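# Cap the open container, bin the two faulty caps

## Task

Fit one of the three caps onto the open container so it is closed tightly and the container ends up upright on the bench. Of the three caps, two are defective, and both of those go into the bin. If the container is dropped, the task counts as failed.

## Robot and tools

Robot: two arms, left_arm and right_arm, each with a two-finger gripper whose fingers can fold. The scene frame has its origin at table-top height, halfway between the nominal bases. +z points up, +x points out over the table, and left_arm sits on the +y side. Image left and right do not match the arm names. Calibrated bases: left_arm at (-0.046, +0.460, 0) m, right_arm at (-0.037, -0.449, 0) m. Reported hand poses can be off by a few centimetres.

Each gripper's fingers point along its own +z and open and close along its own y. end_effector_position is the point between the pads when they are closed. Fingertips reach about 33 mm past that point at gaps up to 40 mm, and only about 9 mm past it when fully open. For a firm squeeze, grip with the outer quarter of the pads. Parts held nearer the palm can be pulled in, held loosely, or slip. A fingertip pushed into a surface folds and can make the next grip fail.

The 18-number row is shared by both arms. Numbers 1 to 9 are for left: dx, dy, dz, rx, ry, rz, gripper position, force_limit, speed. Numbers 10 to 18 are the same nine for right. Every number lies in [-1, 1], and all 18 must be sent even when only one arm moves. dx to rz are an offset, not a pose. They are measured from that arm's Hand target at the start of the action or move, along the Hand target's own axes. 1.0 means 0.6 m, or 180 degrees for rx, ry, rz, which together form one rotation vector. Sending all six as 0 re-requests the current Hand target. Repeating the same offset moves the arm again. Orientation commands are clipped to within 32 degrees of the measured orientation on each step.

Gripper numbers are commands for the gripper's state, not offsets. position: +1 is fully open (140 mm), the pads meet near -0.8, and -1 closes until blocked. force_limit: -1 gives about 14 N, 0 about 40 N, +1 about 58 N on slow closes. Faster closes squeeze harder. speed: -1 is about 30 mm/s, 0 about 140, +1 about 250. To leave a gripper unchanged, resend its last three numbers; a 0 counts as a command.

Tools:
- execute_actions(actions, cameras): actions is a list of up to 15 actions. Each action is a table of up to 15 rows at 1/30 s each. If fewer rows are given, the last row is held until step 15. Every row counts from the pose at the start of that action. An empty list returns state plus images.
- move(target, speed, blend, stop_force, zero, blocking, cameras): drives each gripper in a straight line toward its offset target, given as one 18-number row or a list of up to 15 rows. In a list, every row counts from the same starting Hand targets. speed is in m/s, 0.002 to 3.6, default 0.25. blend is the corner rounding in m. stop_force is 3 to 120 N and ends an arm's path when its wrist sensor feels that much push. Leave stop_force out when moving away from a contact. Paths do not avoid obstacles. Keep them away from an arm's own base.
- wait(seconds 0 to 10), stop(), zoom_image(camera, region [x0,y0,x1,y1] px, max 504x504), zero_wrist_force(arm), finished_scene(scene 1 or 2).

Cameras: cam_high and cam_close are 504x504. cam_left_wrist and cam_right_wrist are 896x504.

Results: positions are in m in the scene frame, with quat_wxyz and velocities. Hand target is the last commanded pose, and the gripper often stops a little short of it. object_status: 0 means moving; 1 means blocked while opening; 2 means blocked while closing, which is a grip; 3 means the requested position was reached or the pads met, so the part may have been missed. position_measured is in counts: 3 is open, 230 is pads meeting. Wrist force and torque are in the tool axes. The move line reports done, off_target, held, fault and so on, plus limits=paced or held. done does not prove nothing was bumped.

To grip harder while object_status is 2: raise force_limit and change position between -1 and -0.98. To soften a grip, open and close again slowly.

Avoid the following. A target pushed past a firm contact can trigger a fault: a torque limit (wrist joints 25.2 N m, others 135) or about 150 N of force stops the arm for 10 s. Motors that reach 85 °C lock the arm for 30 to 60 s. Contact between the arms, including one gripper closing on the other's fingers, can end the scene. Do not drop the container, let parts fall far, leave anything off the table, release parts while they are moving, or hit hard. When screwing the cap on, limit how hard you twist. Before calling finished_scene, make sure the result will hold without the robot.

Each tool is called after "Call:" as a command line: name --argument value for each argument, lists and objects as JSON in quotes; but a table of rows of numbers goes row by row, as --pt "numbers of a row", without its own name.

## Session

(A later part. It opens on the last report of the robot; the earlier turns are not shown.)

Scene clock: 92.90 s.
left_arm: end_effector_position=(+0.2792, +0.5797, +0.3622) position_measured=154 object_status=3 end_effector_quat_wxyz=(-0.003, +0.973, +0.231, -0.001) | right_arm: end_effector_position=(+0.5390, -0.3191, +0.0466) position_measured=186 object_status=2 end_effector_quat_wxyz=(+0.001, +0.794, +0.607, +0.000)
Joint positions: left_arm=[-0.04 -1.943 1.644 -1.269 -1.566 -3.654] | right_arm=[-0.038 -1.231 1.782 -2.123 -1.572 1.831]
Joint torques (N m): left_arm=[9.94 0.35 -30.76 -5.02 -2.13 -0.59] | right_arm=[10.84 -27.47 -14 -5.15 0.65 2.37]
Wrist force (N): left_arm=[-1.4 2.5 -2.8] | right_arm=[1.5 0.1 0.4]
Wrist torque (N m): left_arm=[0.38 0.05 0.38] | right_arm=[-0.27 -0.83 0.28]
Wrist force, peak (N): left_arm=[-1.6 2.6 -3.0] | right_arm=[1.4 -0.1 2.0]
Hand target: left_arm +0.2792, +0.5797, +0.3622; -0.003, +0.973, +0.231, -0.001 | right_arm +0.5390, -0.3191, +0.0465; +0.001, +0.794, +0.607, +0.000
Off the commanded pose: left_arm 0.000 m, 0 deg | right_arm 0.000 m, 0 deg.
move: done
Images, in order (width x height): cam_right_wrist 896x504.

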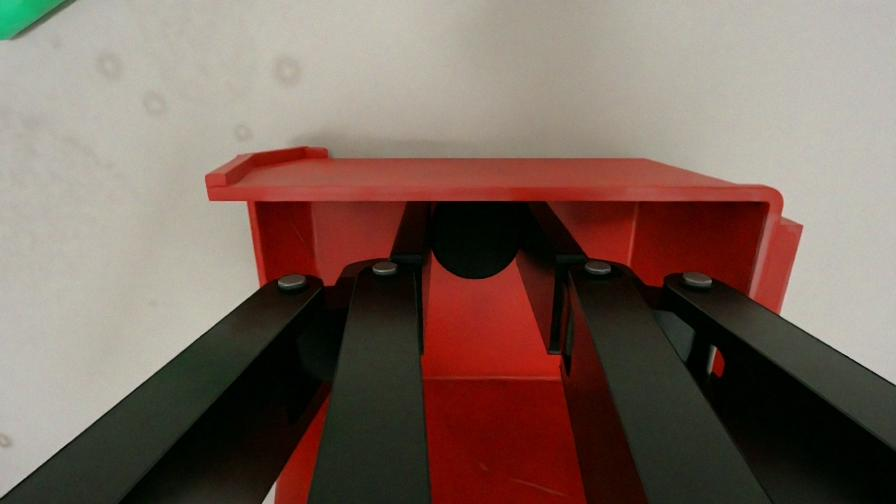

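Call:
move --target '[0,0,0,0,0,0,-0.2,0,-0.5,-0.0083,0,0,0,0,0,-1,0,-1]' --speed 0.05

Call:
move --target '[0,0,0,0,0,0,-0.2,0,-0.5,0,0,0.02,0,0,0,-1,0,-1]' --speed 0.007 --stop_force 4

Call:
move --target '[0,0,0,0,0,0,-0.2,0,-0.5,0,0,0,0,0,0,-0.3,0,-1]'

Call:
wait --seconds 0.2

Scene clock: 94.03 s.
left_arm: end_effector_position=(+0.2792, +0.5797, +0.3622) position_measured=154 object_status=3 end_effector_quat_wxyz=(-0.003, +0.973, +0.231, -0.001) | right_arm: end_effector_position=(+0.5378, -0.3237, +0.0465) position_measured=186 object_status=2 end_effector_quat_wxyz=(+0.001, +0.794, +0.607, +0.000) end_effector_velocity=(-0.001, -0.002, +0.000) end_effector_angular_velocity=(+0.000, +0.001, +0.002)
Joint positions: left_arm=[-0.04 -1.943 1.644 -1.269 -1.566 -3.654] | right_arm=[-0.046 -1.235 1.789 -2.125 -1.572 1.823]
Joint velocities: left_arm=[within noise] | right_arm=[-0.003 -0.002 0.002 0.001 0 -0.005]
Joint torques (N m): left_arm=[9.24 0.25 -31.81 -5.1 -2.27 -0.13] | right_arm=[-11.16 -47.44 -13.24 -5.01 0.44 -1.63]
Wrist force (N): left_arm=[-1.5 2.2 -3.0] | right_arm=[1.5 0.1 0.4]
Wrist torque (N m): left_arm=[0.31 0.07 0.38] | right_arm=[-0.26 -0.83 0.39]
Wrist force, peak (N): left_arm=[-1.4 2.6 -3.0] | right_arm=[1.8 0.2 0.7]
Hand target: left_arm +0.2792, +0.5797, +0.3622; -0.003, +0.973, +0.231, -0.001 | right_arm +0.5377, -0.3239, +0.0465; +0.001, +0.794, +0.607, +0.000
Off the commanded pose: left_arm 0.000 m, 0 deg | right_arm 0.000 m, 0 deg.
move: done

Scene clock: 95.87 s.
left_arm: end_effector_position=(+0.2792, +0.5797, +0.3622) position_measured=154 object_status=3 end_effector_quat_wxyz=(-0.003, +0.973, +0.231, -0.001) | right_arm: end_effector_position=(+0.5377, -0.3239, +0.0428) position_measured=186 object_status=2 end_effector_quat_wxyz=(+0.001, +0.794, +0.607, +0.000)
Joint positions: left_arm=[-0.04 -1.943 1.644 -1.269 -1.566 -3.654] | right_arm=[-0.047 -1.231 1.793 -2.134 -1.572 1.823]
Joint torques (N m): left_arm=[9.29 -0.82 -32.05 -4.92 -2.18 0] | right_arm=[-11.02 -45.5 -33.16 -0.26 0.41 -1.95]
Wrist force (N): left_arm=[-1.5 2.5 -2.8] | right_arm=[1.5 -1.0 -3.9]
Wrist torque (N m): left_arm=[0.37 0.07 0.38] | right_arm=[-0.29 -0.82 0.39]
Wrist force, peak (N): left_arm=[-1.4 2.5 -3.1] | right_arm=[1.4 -3.5 -11.4]
Hand target: left_arm +0.2792, +0.5797, +0.3622; -0.003, +0.973, +0.231, -0.001 | right_arm +0.5377, -0.3239, +0.0428; +0.001, +0.794, +0.607, +0.000 (not the last commanded pose)
Off the commanded pose: left_arm 0.000 m, 0 deg | right_arm 0.008 m, 0 deg.
move: contact (right_arm)

Scene clock: 96.57 s.
left_arm: end_effector_position=(+0.2792, +0.5797, +0.3622) position_measured=154 object_status=3 end_effector_quat_wxyz=(-0.003, +0.973, +0.231, -0.001) | right_arm: end_effector_position=(+0.5377, -0.3239, +0.0428) position_measured=167 object_status=0 end_effector_quat_wxyz=(+0.001, +0.794, +0.607, +0.000)
Joint positions: left_arm=[-0.04 -1.943 1.644 -1.269 -1.566 -3.654] | right_arm=[-0.047 -1.231 1.793 -2.134 -1.572 1.823]
Joint torques (N m): left_arm=[10.7 -0.71 -31.19 -4.81 -2.19 -0.17] | right_arm=[-10.6 -45.46 -32.86 -1.04 0.44 -1.82]
Wrist force (N): left_arm=[-1.4 2.3 -2.6] | right_arm=[1.8 0.3 0.5]
Wrist torque (N m): left_arm=[0.33 0.05 0.38] | right_arm=[-0.21 -0.88 0.39]
Wrist force, peak (N): left_arm=[-1.6 2.4 -2.9] | right_arm=[1.5 -1.0 -4.0]
Hand target: left_arm +0.2792, +0.5797, +0.3622; -0.003, +0.973, +0.231, -0.001 | right_arm +0.5377, -0.3239, +0.0428; +0.001, +0.794, +0.607, +0.000
Off the commanded pose: left_arm 0.000 m, 0 deg | right_arm 0.000 m, 0 deg.
move: done

Scene clock: 96.77 s.
left_arm: end_effector_position=(+0.2792, +0.5797, +0.3622) position_measured=154 object_status=3 end_effector_quat_wxyz=(-0.003, +0.973, +0.231, -0.001) | right_arm: end_effector_position=(+0.5377, -0.3239, +0.0428) position_measured=167 object_status=3 end_effector_quat_wxyz=(+0.001, +0.794, +0.607, +0.000)
Joint positions: left_arm=[-0.04 -1.943 1.644 -1.269 -1.566 -3.654] | right_arm=[-0.047 -1.231 1.793 -2.134 -1.572 1.823]
Joint torques (N m): left_arm=[9.67 -0.54 -31.84 -5.03 -2.1 -0.26] | right_arm=[-11.58 -46.38 -32.92 -1.03 0.39 -1.83]
Wrist force (N): left_arm=[-1.5 2.3 -2.7] | right_arm=[1.5 0.0 0.4]
Wrist torque (N m): left_arm=[0.33 0.06 0.38] | right_arm=[-0.28 -0.82 0.38]
Wrist force, peak (N): left_arm=[-1.4 2.3 -2.9] | right_arm=[1.5 0.2 0.6]
Hand target: left_arm +0.2792, +0.5797, +0.3622; -0.003, +0.973, +0.231, -0.001 | right_arm +0.5377, -0.3239, +0.0428; +0.001, +0.794, +0.607, +0.000
Tool commands: left_gripper/position=-0.2 left_gripper/force_limit=+0.0 left_gripper/speed=-0.5 right_gripper/position=-0.3 right_gripper/force_limit=+0.0 right_gripper/speed=-1.0
Off the commanded pose: left_arm 0.000 m, 0 deg | right_arm 0.000 m, 0 deg.
wait: 0.20 s; at rest by 0.17 s

Call:
move --pt "0 0 0 0 0 0 -0.2 0 -0.5 0 0 -0.195 0 0 0 -0.3 0 -1" --pt "0 0 0 0 0 0 -0.2 0 -0.5 0.8014 -0.603 -0.22 0 0 0.4156 -0.3 0 -1" --pt "0 0 0 0 0 0 -0.2 0 -0.5 0.8014 -0.603 -0.1453 0 0 0.4156 -0.3 0 -1" --speed '[0.3,0.5,0.25]' --blend '[0.03,0.03,0]' --cameras '["all"]'

Scene clock: 100.93 s.
left_arm: end_effector_position=(+0.2792, +0.5797, +0.3622) position_measured=154 object_status=3 end_effector_quat_wxyz=(-0.003, +0.973, +0.231, -0.001) | right_arm: end_effector_position=(+0.3147, +0.2350, +0.1294) position_measured=167 object_status=3 end_effector_quat_wxyz=(+0.000, +1.000, +0.000, +0.000)
Joint positions: left_arm=[-0.04 -1.943 1.644 -1.269 -1.566 -3.654] | right_arm=[0.889 -0.884 1.014 -1.7 -1.572 4.064]
Joint torques (N m): left_arm=[9.45 0.12 -32.1 -4.65 -2.23 0.07] | right_arm=[11.32 -45.55 -36.93 0 -1.55 2.14]
Wrist force (N): left_arm=[-1.4 2.2 -2.8] | right_arm=[1.2 0.0 -0.7]
Wrist torque (N m): left_arm=[0.30 0.06 0.38] | right_arm=[-0.25 -0.83 0.30]
Wrist force, peak (N): left_arm=[-1.2 2.5 -3.0] | right_arm=[0.4 -1.9 -2.2]
Hand target: left_arm +0.2792, +0.5797, +0.3622; -0.003, +0.973, +0.231, -0.001 | right_arm +0.3147, +0.2351, +0.1294; +0.000, +1.000, +0.000, +0.000
Off the commanded pose: left_arm 0.000 m, 0 deg | right_arm 0.000 m, 0 deg.
move: done; blend cut to 0.0224 m at target 2

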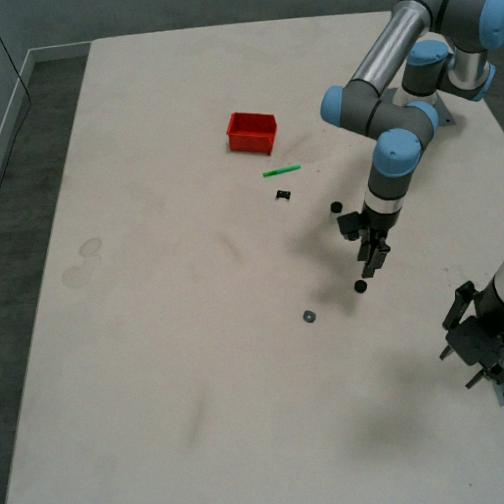

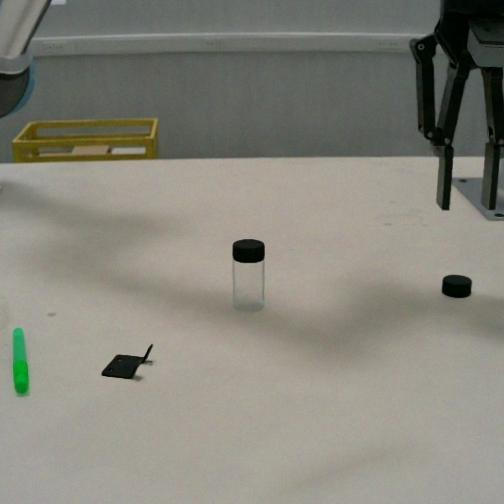

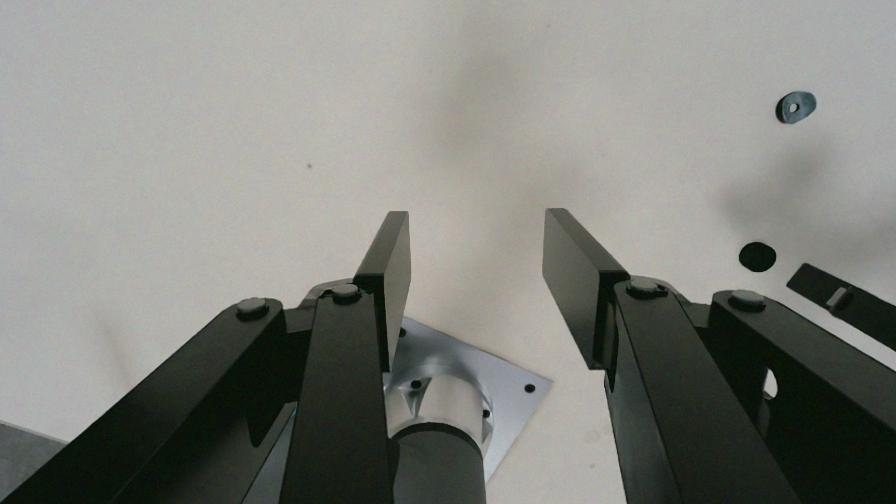

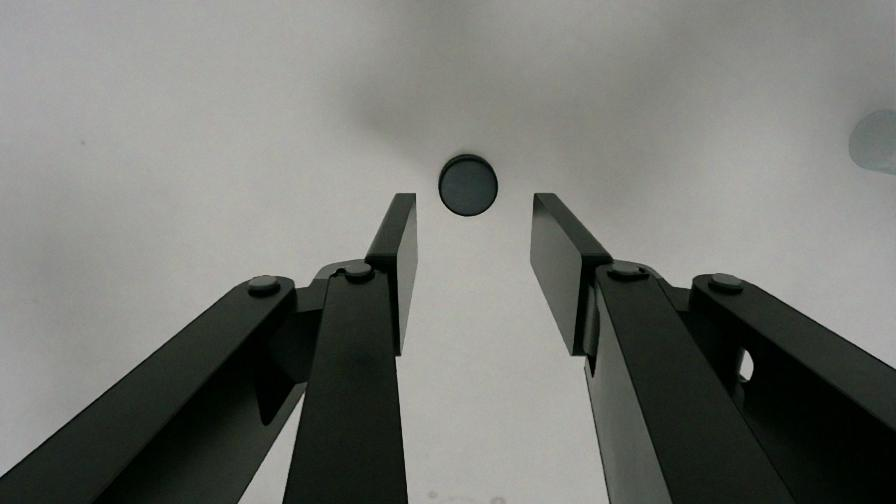

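Call:
move --pt "0 0 0 0 0 0 -0.2 0 -0.5 -0.0055 0.002 0.12 0 0 0 -0.3 0 -1" --pt "0 0 0 0 0 0 -0.2 0 -0.5 -0.0055 0.002 0.1525 0 0 0 -0.3 0 -1" --speed '[0.2,0.06]' --blend '[0.005,0]'

Call:
move --target '[0,0,0,0,0,0,-0.2,0,-0.5,0,0,0,0,0,0,-1,0,-1]'

Call:
wait --seconds 0.4 --cameras '["cam_right_wrist"]'

Scene clock: 102.60 s.
left_arm: end_effector_position=(+0.2792, +0.5797, +0.3622) position_measured=154 object_status=3 end_effector_quat_wxyz=(-0.003, +0.973, +0.231, -0.001) | right_arm: end_effector_position=(+0.3114, +0.2338, +0.0380) position_measured=167 object_status=3 end_effector_quat_wxyz=(+0.000, +1.000, +0.000, +0.000)
Joint positions: left_arm=[-0.04 -1.943 1.644 -1.269 -1.566 -3.654] | right_arm=[0.891 -0.835 1.169 -1.904 -1.572 4.066]
Joint torques (N m): left_arm=[9.47 -0.3 -31.24 -4.72 -2.26 0] | right_arm=[10.48 -43.8 -14.7 -5.52 1.34 2.57]
Wrist force (N): left_arm=[-1.5 2.3 -3.0] | right_arm=[0.8 0.1 0.0]
Wrist torque (N m): left_arm=[0.33 0.07 0.38] | right_arm=[-0.25 -0.77 0.27]
Wrist force, peak (N): left_arm=[-1.4 2.6 -3.0] | right_arm=[1.2 0.1 -2.2]
Hand target: left_arm +0.2792, +0.5797, +0.3622; -0.003, +0.973, +0.231, -0.001 | right_arm +0.3115, +0.2338, +0.0379; +0.000, +1.000, +0.000, +0.000
Off the commanded pose: left_arm 0.000 m, 0 deg | right_arm 0.000 m, 0 deg.
move: done

Scene clock: 103.47 s.
left_arm: end_effector_position=(+0.2792, +0.5797, +0.3622) position_measured=154 object_status=3 end_effector_quat_wxyz=(-0.003, +0.973, +0.231, -0.001) | right_arm: end_effector_position=(+0.3115, +0.2338, +0.0379) position_measured=186 object_status=0 end_effector_quat_wxyz=(+0.000, +1.000, +0.000, +0.000)
Joint positions: left_arm=[-0.04 -1.943 1.644 -1.269 -1.566 -3.654] | right_arm=[0.891 -0.835 1.169 -1.904 -1.572 4.066]
Joint torques (N m): left_arm=[9.63 -0.01 -31.63 -4.64 -2.18 -0.08] | right_arm=[10.72 -44.76 -14.88 -5.24 1.1 2.46]
Wrist force (N): left_arm=[-1.4 2.4 -2.8] | right_arm=[-0.6 3.0 -10.7]
Wrist torque (N m): left_arm=[0.34 0.06 0.39] | right_arm=[-0.34 -0.85 0.26]
Wrist force, peak (N): left_arm=[-1.5 2.5 -2.8] | right_arm=[-0.8 3.3 -10.7]
Hand target: left_arm +0.2792, +0.5797, +0.3622; -0.003, +0.973, +0.231, -0.001 | right_arm +0.3115, +0.2338, +0.0379; +0.000, +1.000, +0.000, +0.000
Off the commanded pose: left_arm 0.000 m, 0 deg | right_arm 0.000 m, 0 deg.
move: done

Scene clock: 103.87 s.
left_arm: end_effector_position=(+0.2792, +0.5797, +0.3622) position_measured=154 object_status=3 end_effector_quat_wxyz=(-0.003, +0.973, +0.231, -0.001) | right_arm: end_effector_position=(+0.3115, +0.2338, +0.0379) position_measured=186 object_status=2 end_effector_quat_wxyz=(+0.000, +1.000, +0.000, +0.000)
Joint positions: left_arm=[-0.04 -1.943 1.644 -1.269 -1.566 -3.654] | right_arm=[0.891 -0.835 1.169 -1.904 -1.572 4.066]
Joint torques (N m): left_arm=[9.82 -0.54 -30.72 -4.56 -2.26 0.08] | right_arm=[10.17 -43.17 -14.76 -5.05 1 2.32]
Wrist force (N): left_arm=[-1.6 2.4 -2.8] | right_arm=[-0.9 3.0 -10.8]
Wrist torque (N m): left_arm=[0.34 0.08 0.38] | right_arm=[-0.33 -0.79 0.26]
Wrist force, peak (N): left_arm=[-1.6 2.5 -2.8] | right_arm=[-0.9 3.1 -11.0]
Hand target: left_arm +0.2792, +0.5797, +0.3622; -0.003, +0.973, +0.231, -0.001 | right_arm +0.3115, +0.2338, +0.0379; +0.000, +1.000, +0.000, +0.000
Tool commands: left_gripper/position=-0.2 left_gripper/force_limit=+0.0 left_gripper/speed=-0.5 right_gripper/position=-1.0 right_gripper/force_limit=+0.0 right_gripper/speed=-1.0
Off the commanded pose: left_arm 0.000 m, 0 deg | right_arm 0.000 m, 0 deg.
wait: 0.40 s; at rest by 0.17 s
Images, in order (width x height): cam_right_wrist 896x504.

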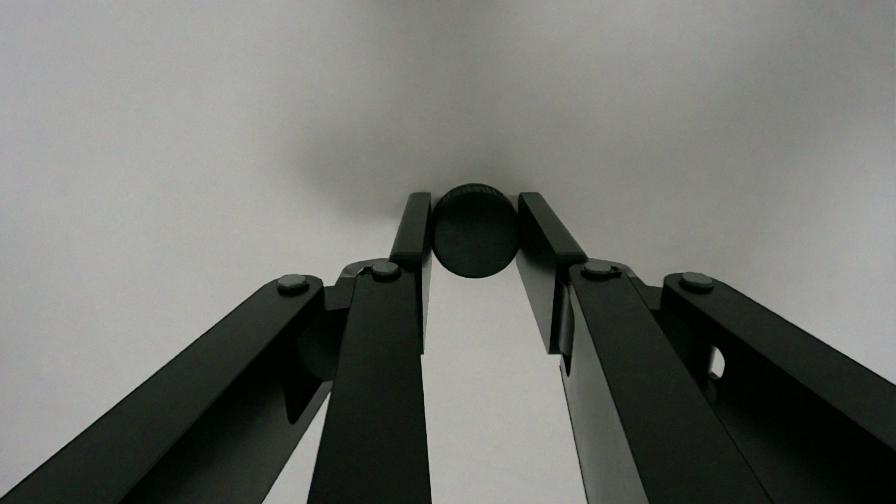

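Call:
move --pt "0 0 0 0 0 0 -0.2 0 -0.5 0 0 -0.2035 0 0 0 -1 0 -1" --pt "0 0 0 0 0 0 -0.2 0 -0.5 0.3582 0.9987 -0.25 0 0 -0.4156 -1 0 -1" --pt "0 0 0 0 0 0 -0.2 0 -0.5 0.3582 0.9987 0.0145 0 0 -0.4156 -1 0 -1" --speed '[0.3,0.45,0.2]' --blend '[0.03,0.03,0]' --cameras '["cam_right_wrist"]'

Scene clock: 107.47 s.
left_arm: end_effector_position=(+0.2792, +0.5797, +0.3622) position_measured=154 object_status=3 end_effector_quat_wxyz=(-0.003, +0.973, +0.231, -0.001) | right_arm: end_effector_position=(+0.5245, -0.3655, +0.0400) position_measured=186 object_status=2 end_effector_quat_wxyz=(+0.000, +0.794, +0.607, -0.001)
Joint positions: left_arm=[-0.04 -1.943 1.644 -1.269 -1.566 -3.654] | right_arm=[-0.121 -1.269 1.854 -2.154 -1.572 1.748]
Joint torques (N m): left_arm=[8.94 -0.48 -31.65 -4.63 -2.39 -0.13] | right_arm=[-0.49 -34.54 -21.69 -3.48 -0.16 0.36]
Wrist force (N): left_arm=[-1.6 2.3 -2.9] | right_arm=[1.3 0.3 0.2]
Wrist torque (N m): left_arm=[0.33 0.08 0.38] | right_arm=[-0.22 -0.80 0.36]
Wrist force, peak (N): left_arm=[-1.5 2.5 -3.1] | right_arm=[-10.7 -37.7 -131.9]
Hand target: left_arm +0.2792, +0.5797, +0.3622; -0.003, +0.973, +0.231, -0.001 | right_arm +0.5245, -0.3655, +0.0400; +0.000, +0.794, +0.607, -0.001 (not the last commanded pose)
Tool commands: left_gripper/position=-0.2 left_gripper/force_limit=+0.0 left_gripper/speed=-0.5 right_gripper/position=-1.0 right_gripper/force_limit=+0.003922 right_gripper/speed=-1.0
Off the commanded pose: left_arm 0.000 m, 0 deg | right_arm 0.010 m, 0 deg.
FORCE FAULT: contact force on the right arm reached its limit, and that arm stopped. The contact can be on any part of that arm, not only on its tool. That arm's remaining commands of this call were not run. That arm is still stopped at the end of this call. That arm stays stopped for about 10 more seconds. Until then a move that you send moves the other arm only, and its call returns only when the move has ended. Once the stop has ended, the next robot result says so. If the stop ends while you think or write, that arm runs what you send next, counted from a new Hand target: where the arm stands when the stop ends. While its stop runs, that arm takes no new command, but its gripper still runs the gripper command that each later call begins with. Until it ends, the stop uses up actions while you think or wait. An arm that is not stopped still takes commands.
move: fault (right_arm)
Images, in order (width x height): cam_right_wrist 896x504.

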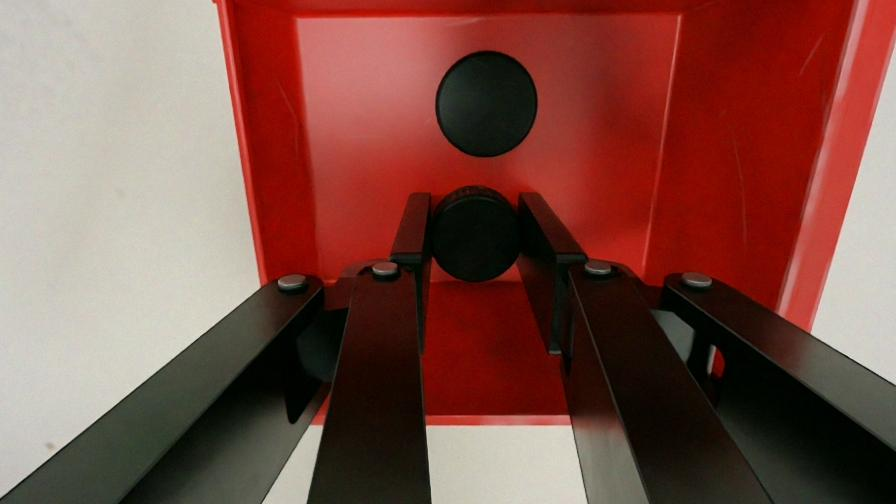

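Call:
execute_actions --actions '[[[0,0,0,0,0,0,-0.2,0,-0.5,0,0,0,0,0,0,-0.3,0,-1]]]'

Call:
wait --seconds 9 --cameras '["all"]'

Scene clock: 108.43 s.
left_arm: end_effector_position=(+0.2792, +0.5797, +0.3622) position_measured=154 object_status=3 end_effector_quat_wxyz=(-0.003, +0.973, +0.231, -0.001) | right_arm: end_effector_position=(+0.5245, -0.3655, +0.0400) position_measured=167 object_status=0 end_effector_quat_wxyz=(+0.000, +0.794, +0.607, -0.001)
Joint positions: left_arm=[-0.04 -1.943 1.644 -1.269 -1.566 -3.654] | right_arm=[-0.121 -1.269 1.854 -2.154 -1.572 1.748]
Joint torques (N m): left_arm=[8.76 -0.28 -31.88 -4.35 -2.27 0.12] | right_arm=[0.06 -35.11 -23.24 -3.28 0 -0.02]
Wrist force (N): left_arm=[-1.4 2.4 -2.9] | right_arm=[1.3 0.3 0.3]
Wrist torque (N m): left_arm=[0.35 0.04 0.38] | right_arm=[-0.22 -0.80 0.35]
Wrist force, peak (N): left_arm=[-1.4 2.3 -3.1] | right_arm=[1.6 0.3 0.4]
Hand target: left_arm +0.2792, +0.5797, +0.3622; -0.003, +0.973, +0.231, -0.001 | right_arm +0.5245, -0.3655, +0.0400; +0.000, +0.794, +0.607, -0.001
Tool commands: left_gripper/position=-0.2 left_gripper/force_limit=+0.0 left_gripper/speed=-0.5 right_gripper/position=-0.301961 right_gripper/force_limit=+0.003922 right_gripper/speed=-1.0
Off the commanded pose: left_arm 0.000 m, 0 deg.
FORCE FAULT, CONTINUED: the right arm was still stopped when this call began, by the force fault that an earlier result reported. Since the last result the stop counts as 1 of the actions that you can send in this scene. That arm ran no command of this call; its gripper ran only the gripper command that the call began with. That arm is still stopped at the end of this call. That arm stays stopped for about 9 more seconds. If the stop ends while you think or write, that arm runs what you send next, counted from a new Hand target: where the arm stands when the stop ends. While its stop runs, that arm takes no new command, but its gripper still runs the gripper command that each later call begins with.
Step readings (end_effector_position of left_arm | right_arm):
0: (+0.2792, +0.5797, +0.3622) | (+0.5245, -0.3655, +0.0400)
1: (+0.2792, +0.5797, +0.3622) | (+0.5245, -0.3655, +0.0400)
2: (+0.2792, +0.5797, +0.3622) | (+0.5245, -0.3655, +0.0400)
4: (+0.2792, +0.5797, +0.3622) | (+0.5245, -0.3655, +0.0400)
8: (+0.2792, +0.5797, +0.3622) | (+0.5245, -0.3655, +0.0400)
15: (+0.2792, +0.5797, +0.3622) | (+0.5245, -0.3655, +0.0400)

Scene clock: 117.43 s.
left_arm: end_effector_position=(+0.2792, +0.5797, +0.3622) position_measured=154 object_status=3 end_effector_quat_wxyz=(-0.003, +0.973, +0.231, -0.001) | right_arm: end_effector_position=(+0.5245, -0.3655, +0.0400) position_measured=167 object_status=3 end_effector_quat_wxyz=(+0.000, +0.794, +0.607, -0.001)
Joint positions: left_arm=[-0.04 -1.943 1.644 -1.269 -1.566 -3.654] | right_arm=[-0.121 -1.269 1.854 -2.154 -1.572 1.748]
Joint torques (N m): left_arm=[9.54 -0.57 -31.41 -4.18 -2.05 -0.26] | right_arm=[1.98 -34.4 -23.04 -3.2 -0.04 0.15]
Wrist force (N): left_arm=[-1.5 2.4 -2.9] | right_arm=[1.5 0.1 0.4]
Wrist torque (N m): left_arm=[0.35 0.07 0.38] | right_arm=[-0.26 -0.82 0.36]
Wrist force, peak (N): left_arm=[-1.7 2.5 -3.0] | right_arm=[1.7 0.3 0.1]
Hand target: left_arm +0.2792, +0.5797, +0.3622; -0.003, +0.973, +0.231, -0.001 | right_arm +0.5245, -0.3655, +0.0400; +0.000, +0.794, +0.607, -0.001
Tool commands: left_gripper/position=-0.2 left_gripper/force_limit=+0.0 left_gripper/speed=-0.5 right_gripper/position=-0.301961 right_gripper/force_limit=+0.003922 right_gripper/speed=-1.0
Off the commanded pose: left_arm 0.000 m, 0 deg.
FORCE FAULT, CONTINUED: the right arm's stop, for the force fault that an earlier result reported, is over. The rest of the stop counts as 17 of the actions that you can send in this scene. During its stop the right arm's controller moved it back a little. That arm's target is now where it stood when the stop ended, not its last command. That arm accepts commands again.
wait: 9.00 s; at rest by 0.17 s

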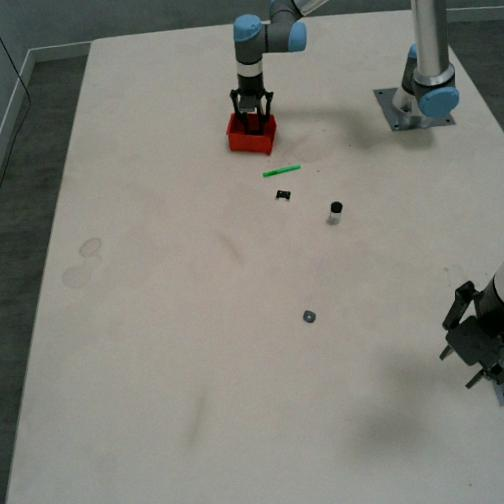

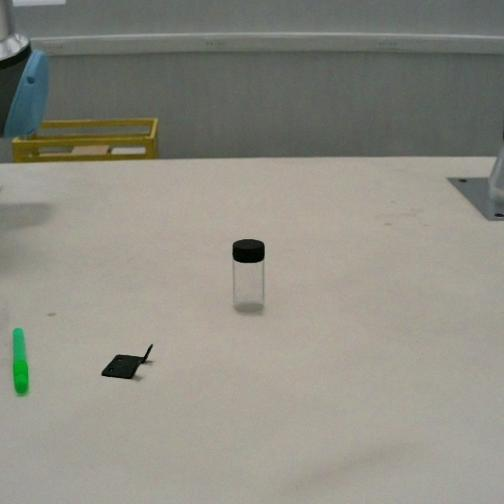

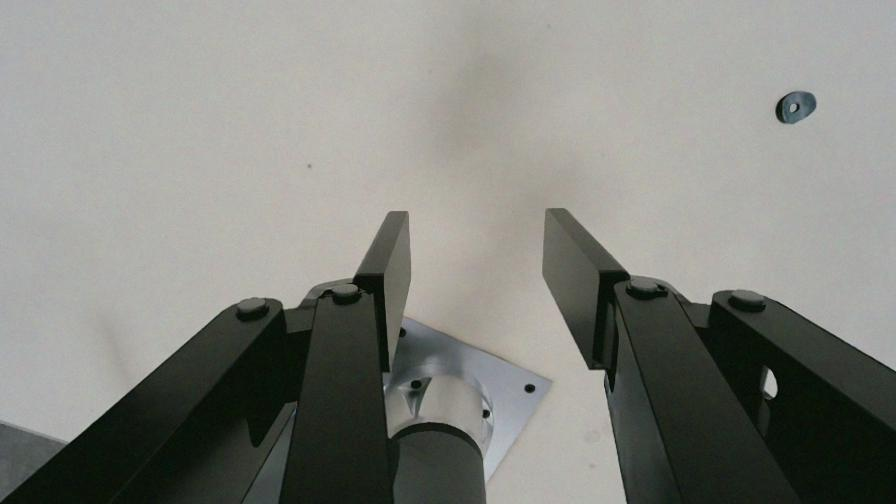

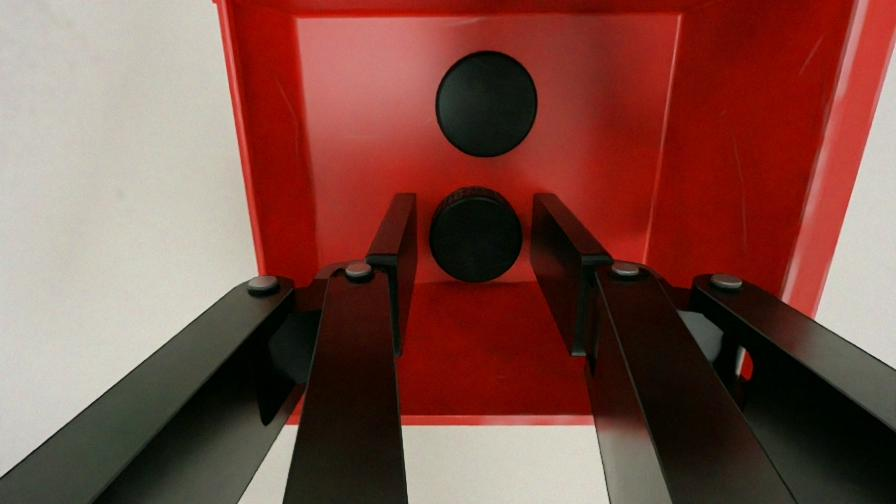

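Call:
move --target '[0,0,0,0,0,0,-0.2,0,-0.5,0,0,-0.25,0,0,0,-0.3,0,-1]' --speed 0.25 --cameras '["all"]'

Scene clock: 119.00 s.
left_arm: end_effector_position=(+0.2792, +0.5797, +0.3622) position_measured=154 object_status=3 end_effector_quat_wxyz=(-0.003, +0.973, +0.231, -0.001) | right_arm: end_effector_position=(+0.5248, -0.3654, +0.1900) position_measured=167 object_status=3 end_effector_quat_wxyz=(+0.000, +0.794, +0.607, -0.001)
Joint positions: left_arm=[-0.04 -1.943 1.644 -1.269 -1.566 -3.654] | right_arm=[-0.121 -1.406 1.612 -1.775 -1.572 1.748]
Joint torques (N m): left_arm=[9.92 0.5 -31.61 -4.04 -1.9 -0.2] | right_arm=[-11.32 -25.46 -34.6 -0.16 -1.31 -2.01]
Wrist force (N): left_arm=[-1.4 2.4 -2.8] | right_arm=[1.2 0.2 0.4]
Wrist torque (N m): left_arm=[0.34 0.04 0.38] | right_arm=[-0.22 -0.82 0.32]
Wrist force, peak (N): left_arm=[-1.6 2.5 -2.9] | right_arm=[1.5 0.2 1.9]
Hand target: left_arm +0.2792, +0.5797, +0.3622; -0.003, +0.973, +0.231, -0.001 | right_arm +0.5248, -0.3654, +0.1900; +0.000, +0.794, +0.607, -0.001
Off the commanded pose: left_arm 0.000 m, 0 deg | right_arm 0.000 m, 0 deg.
move: done

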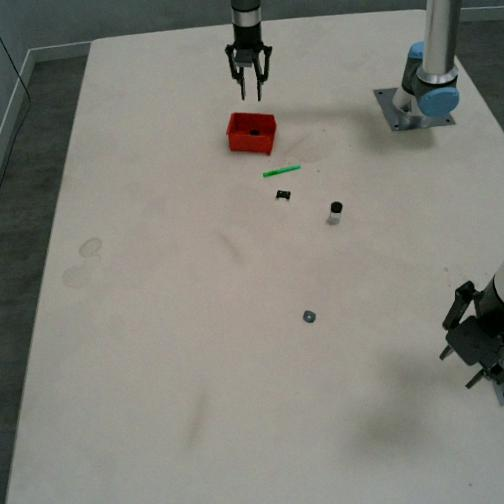

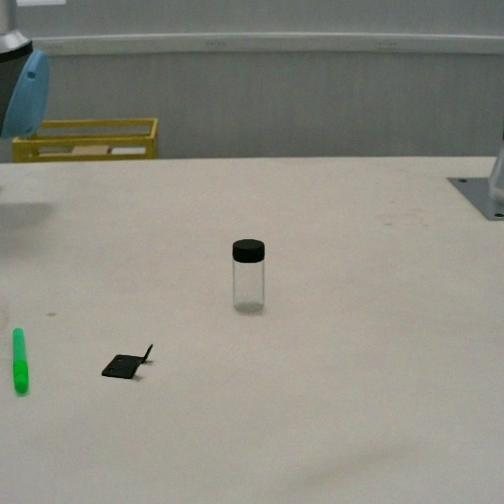

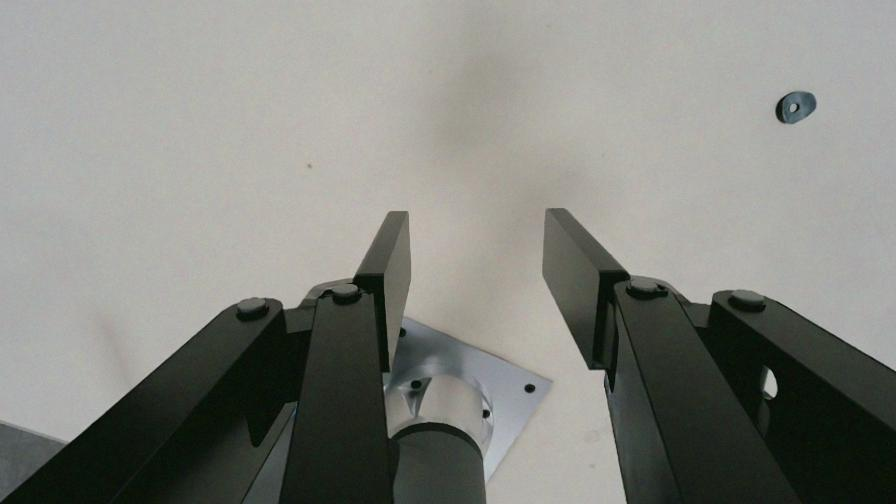

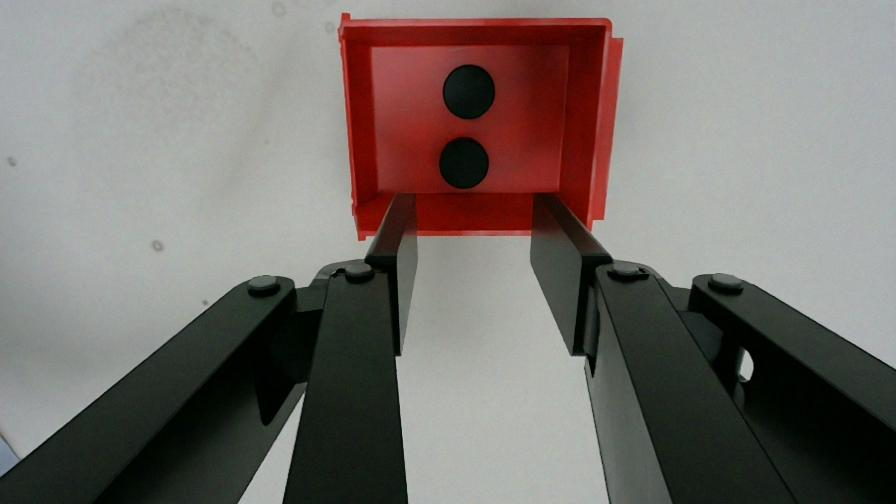

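Both faulty caps are in the bin, and the container is closed and standing upright.

Call:
finished_scene --scene 2

The scene is finished: the task was done.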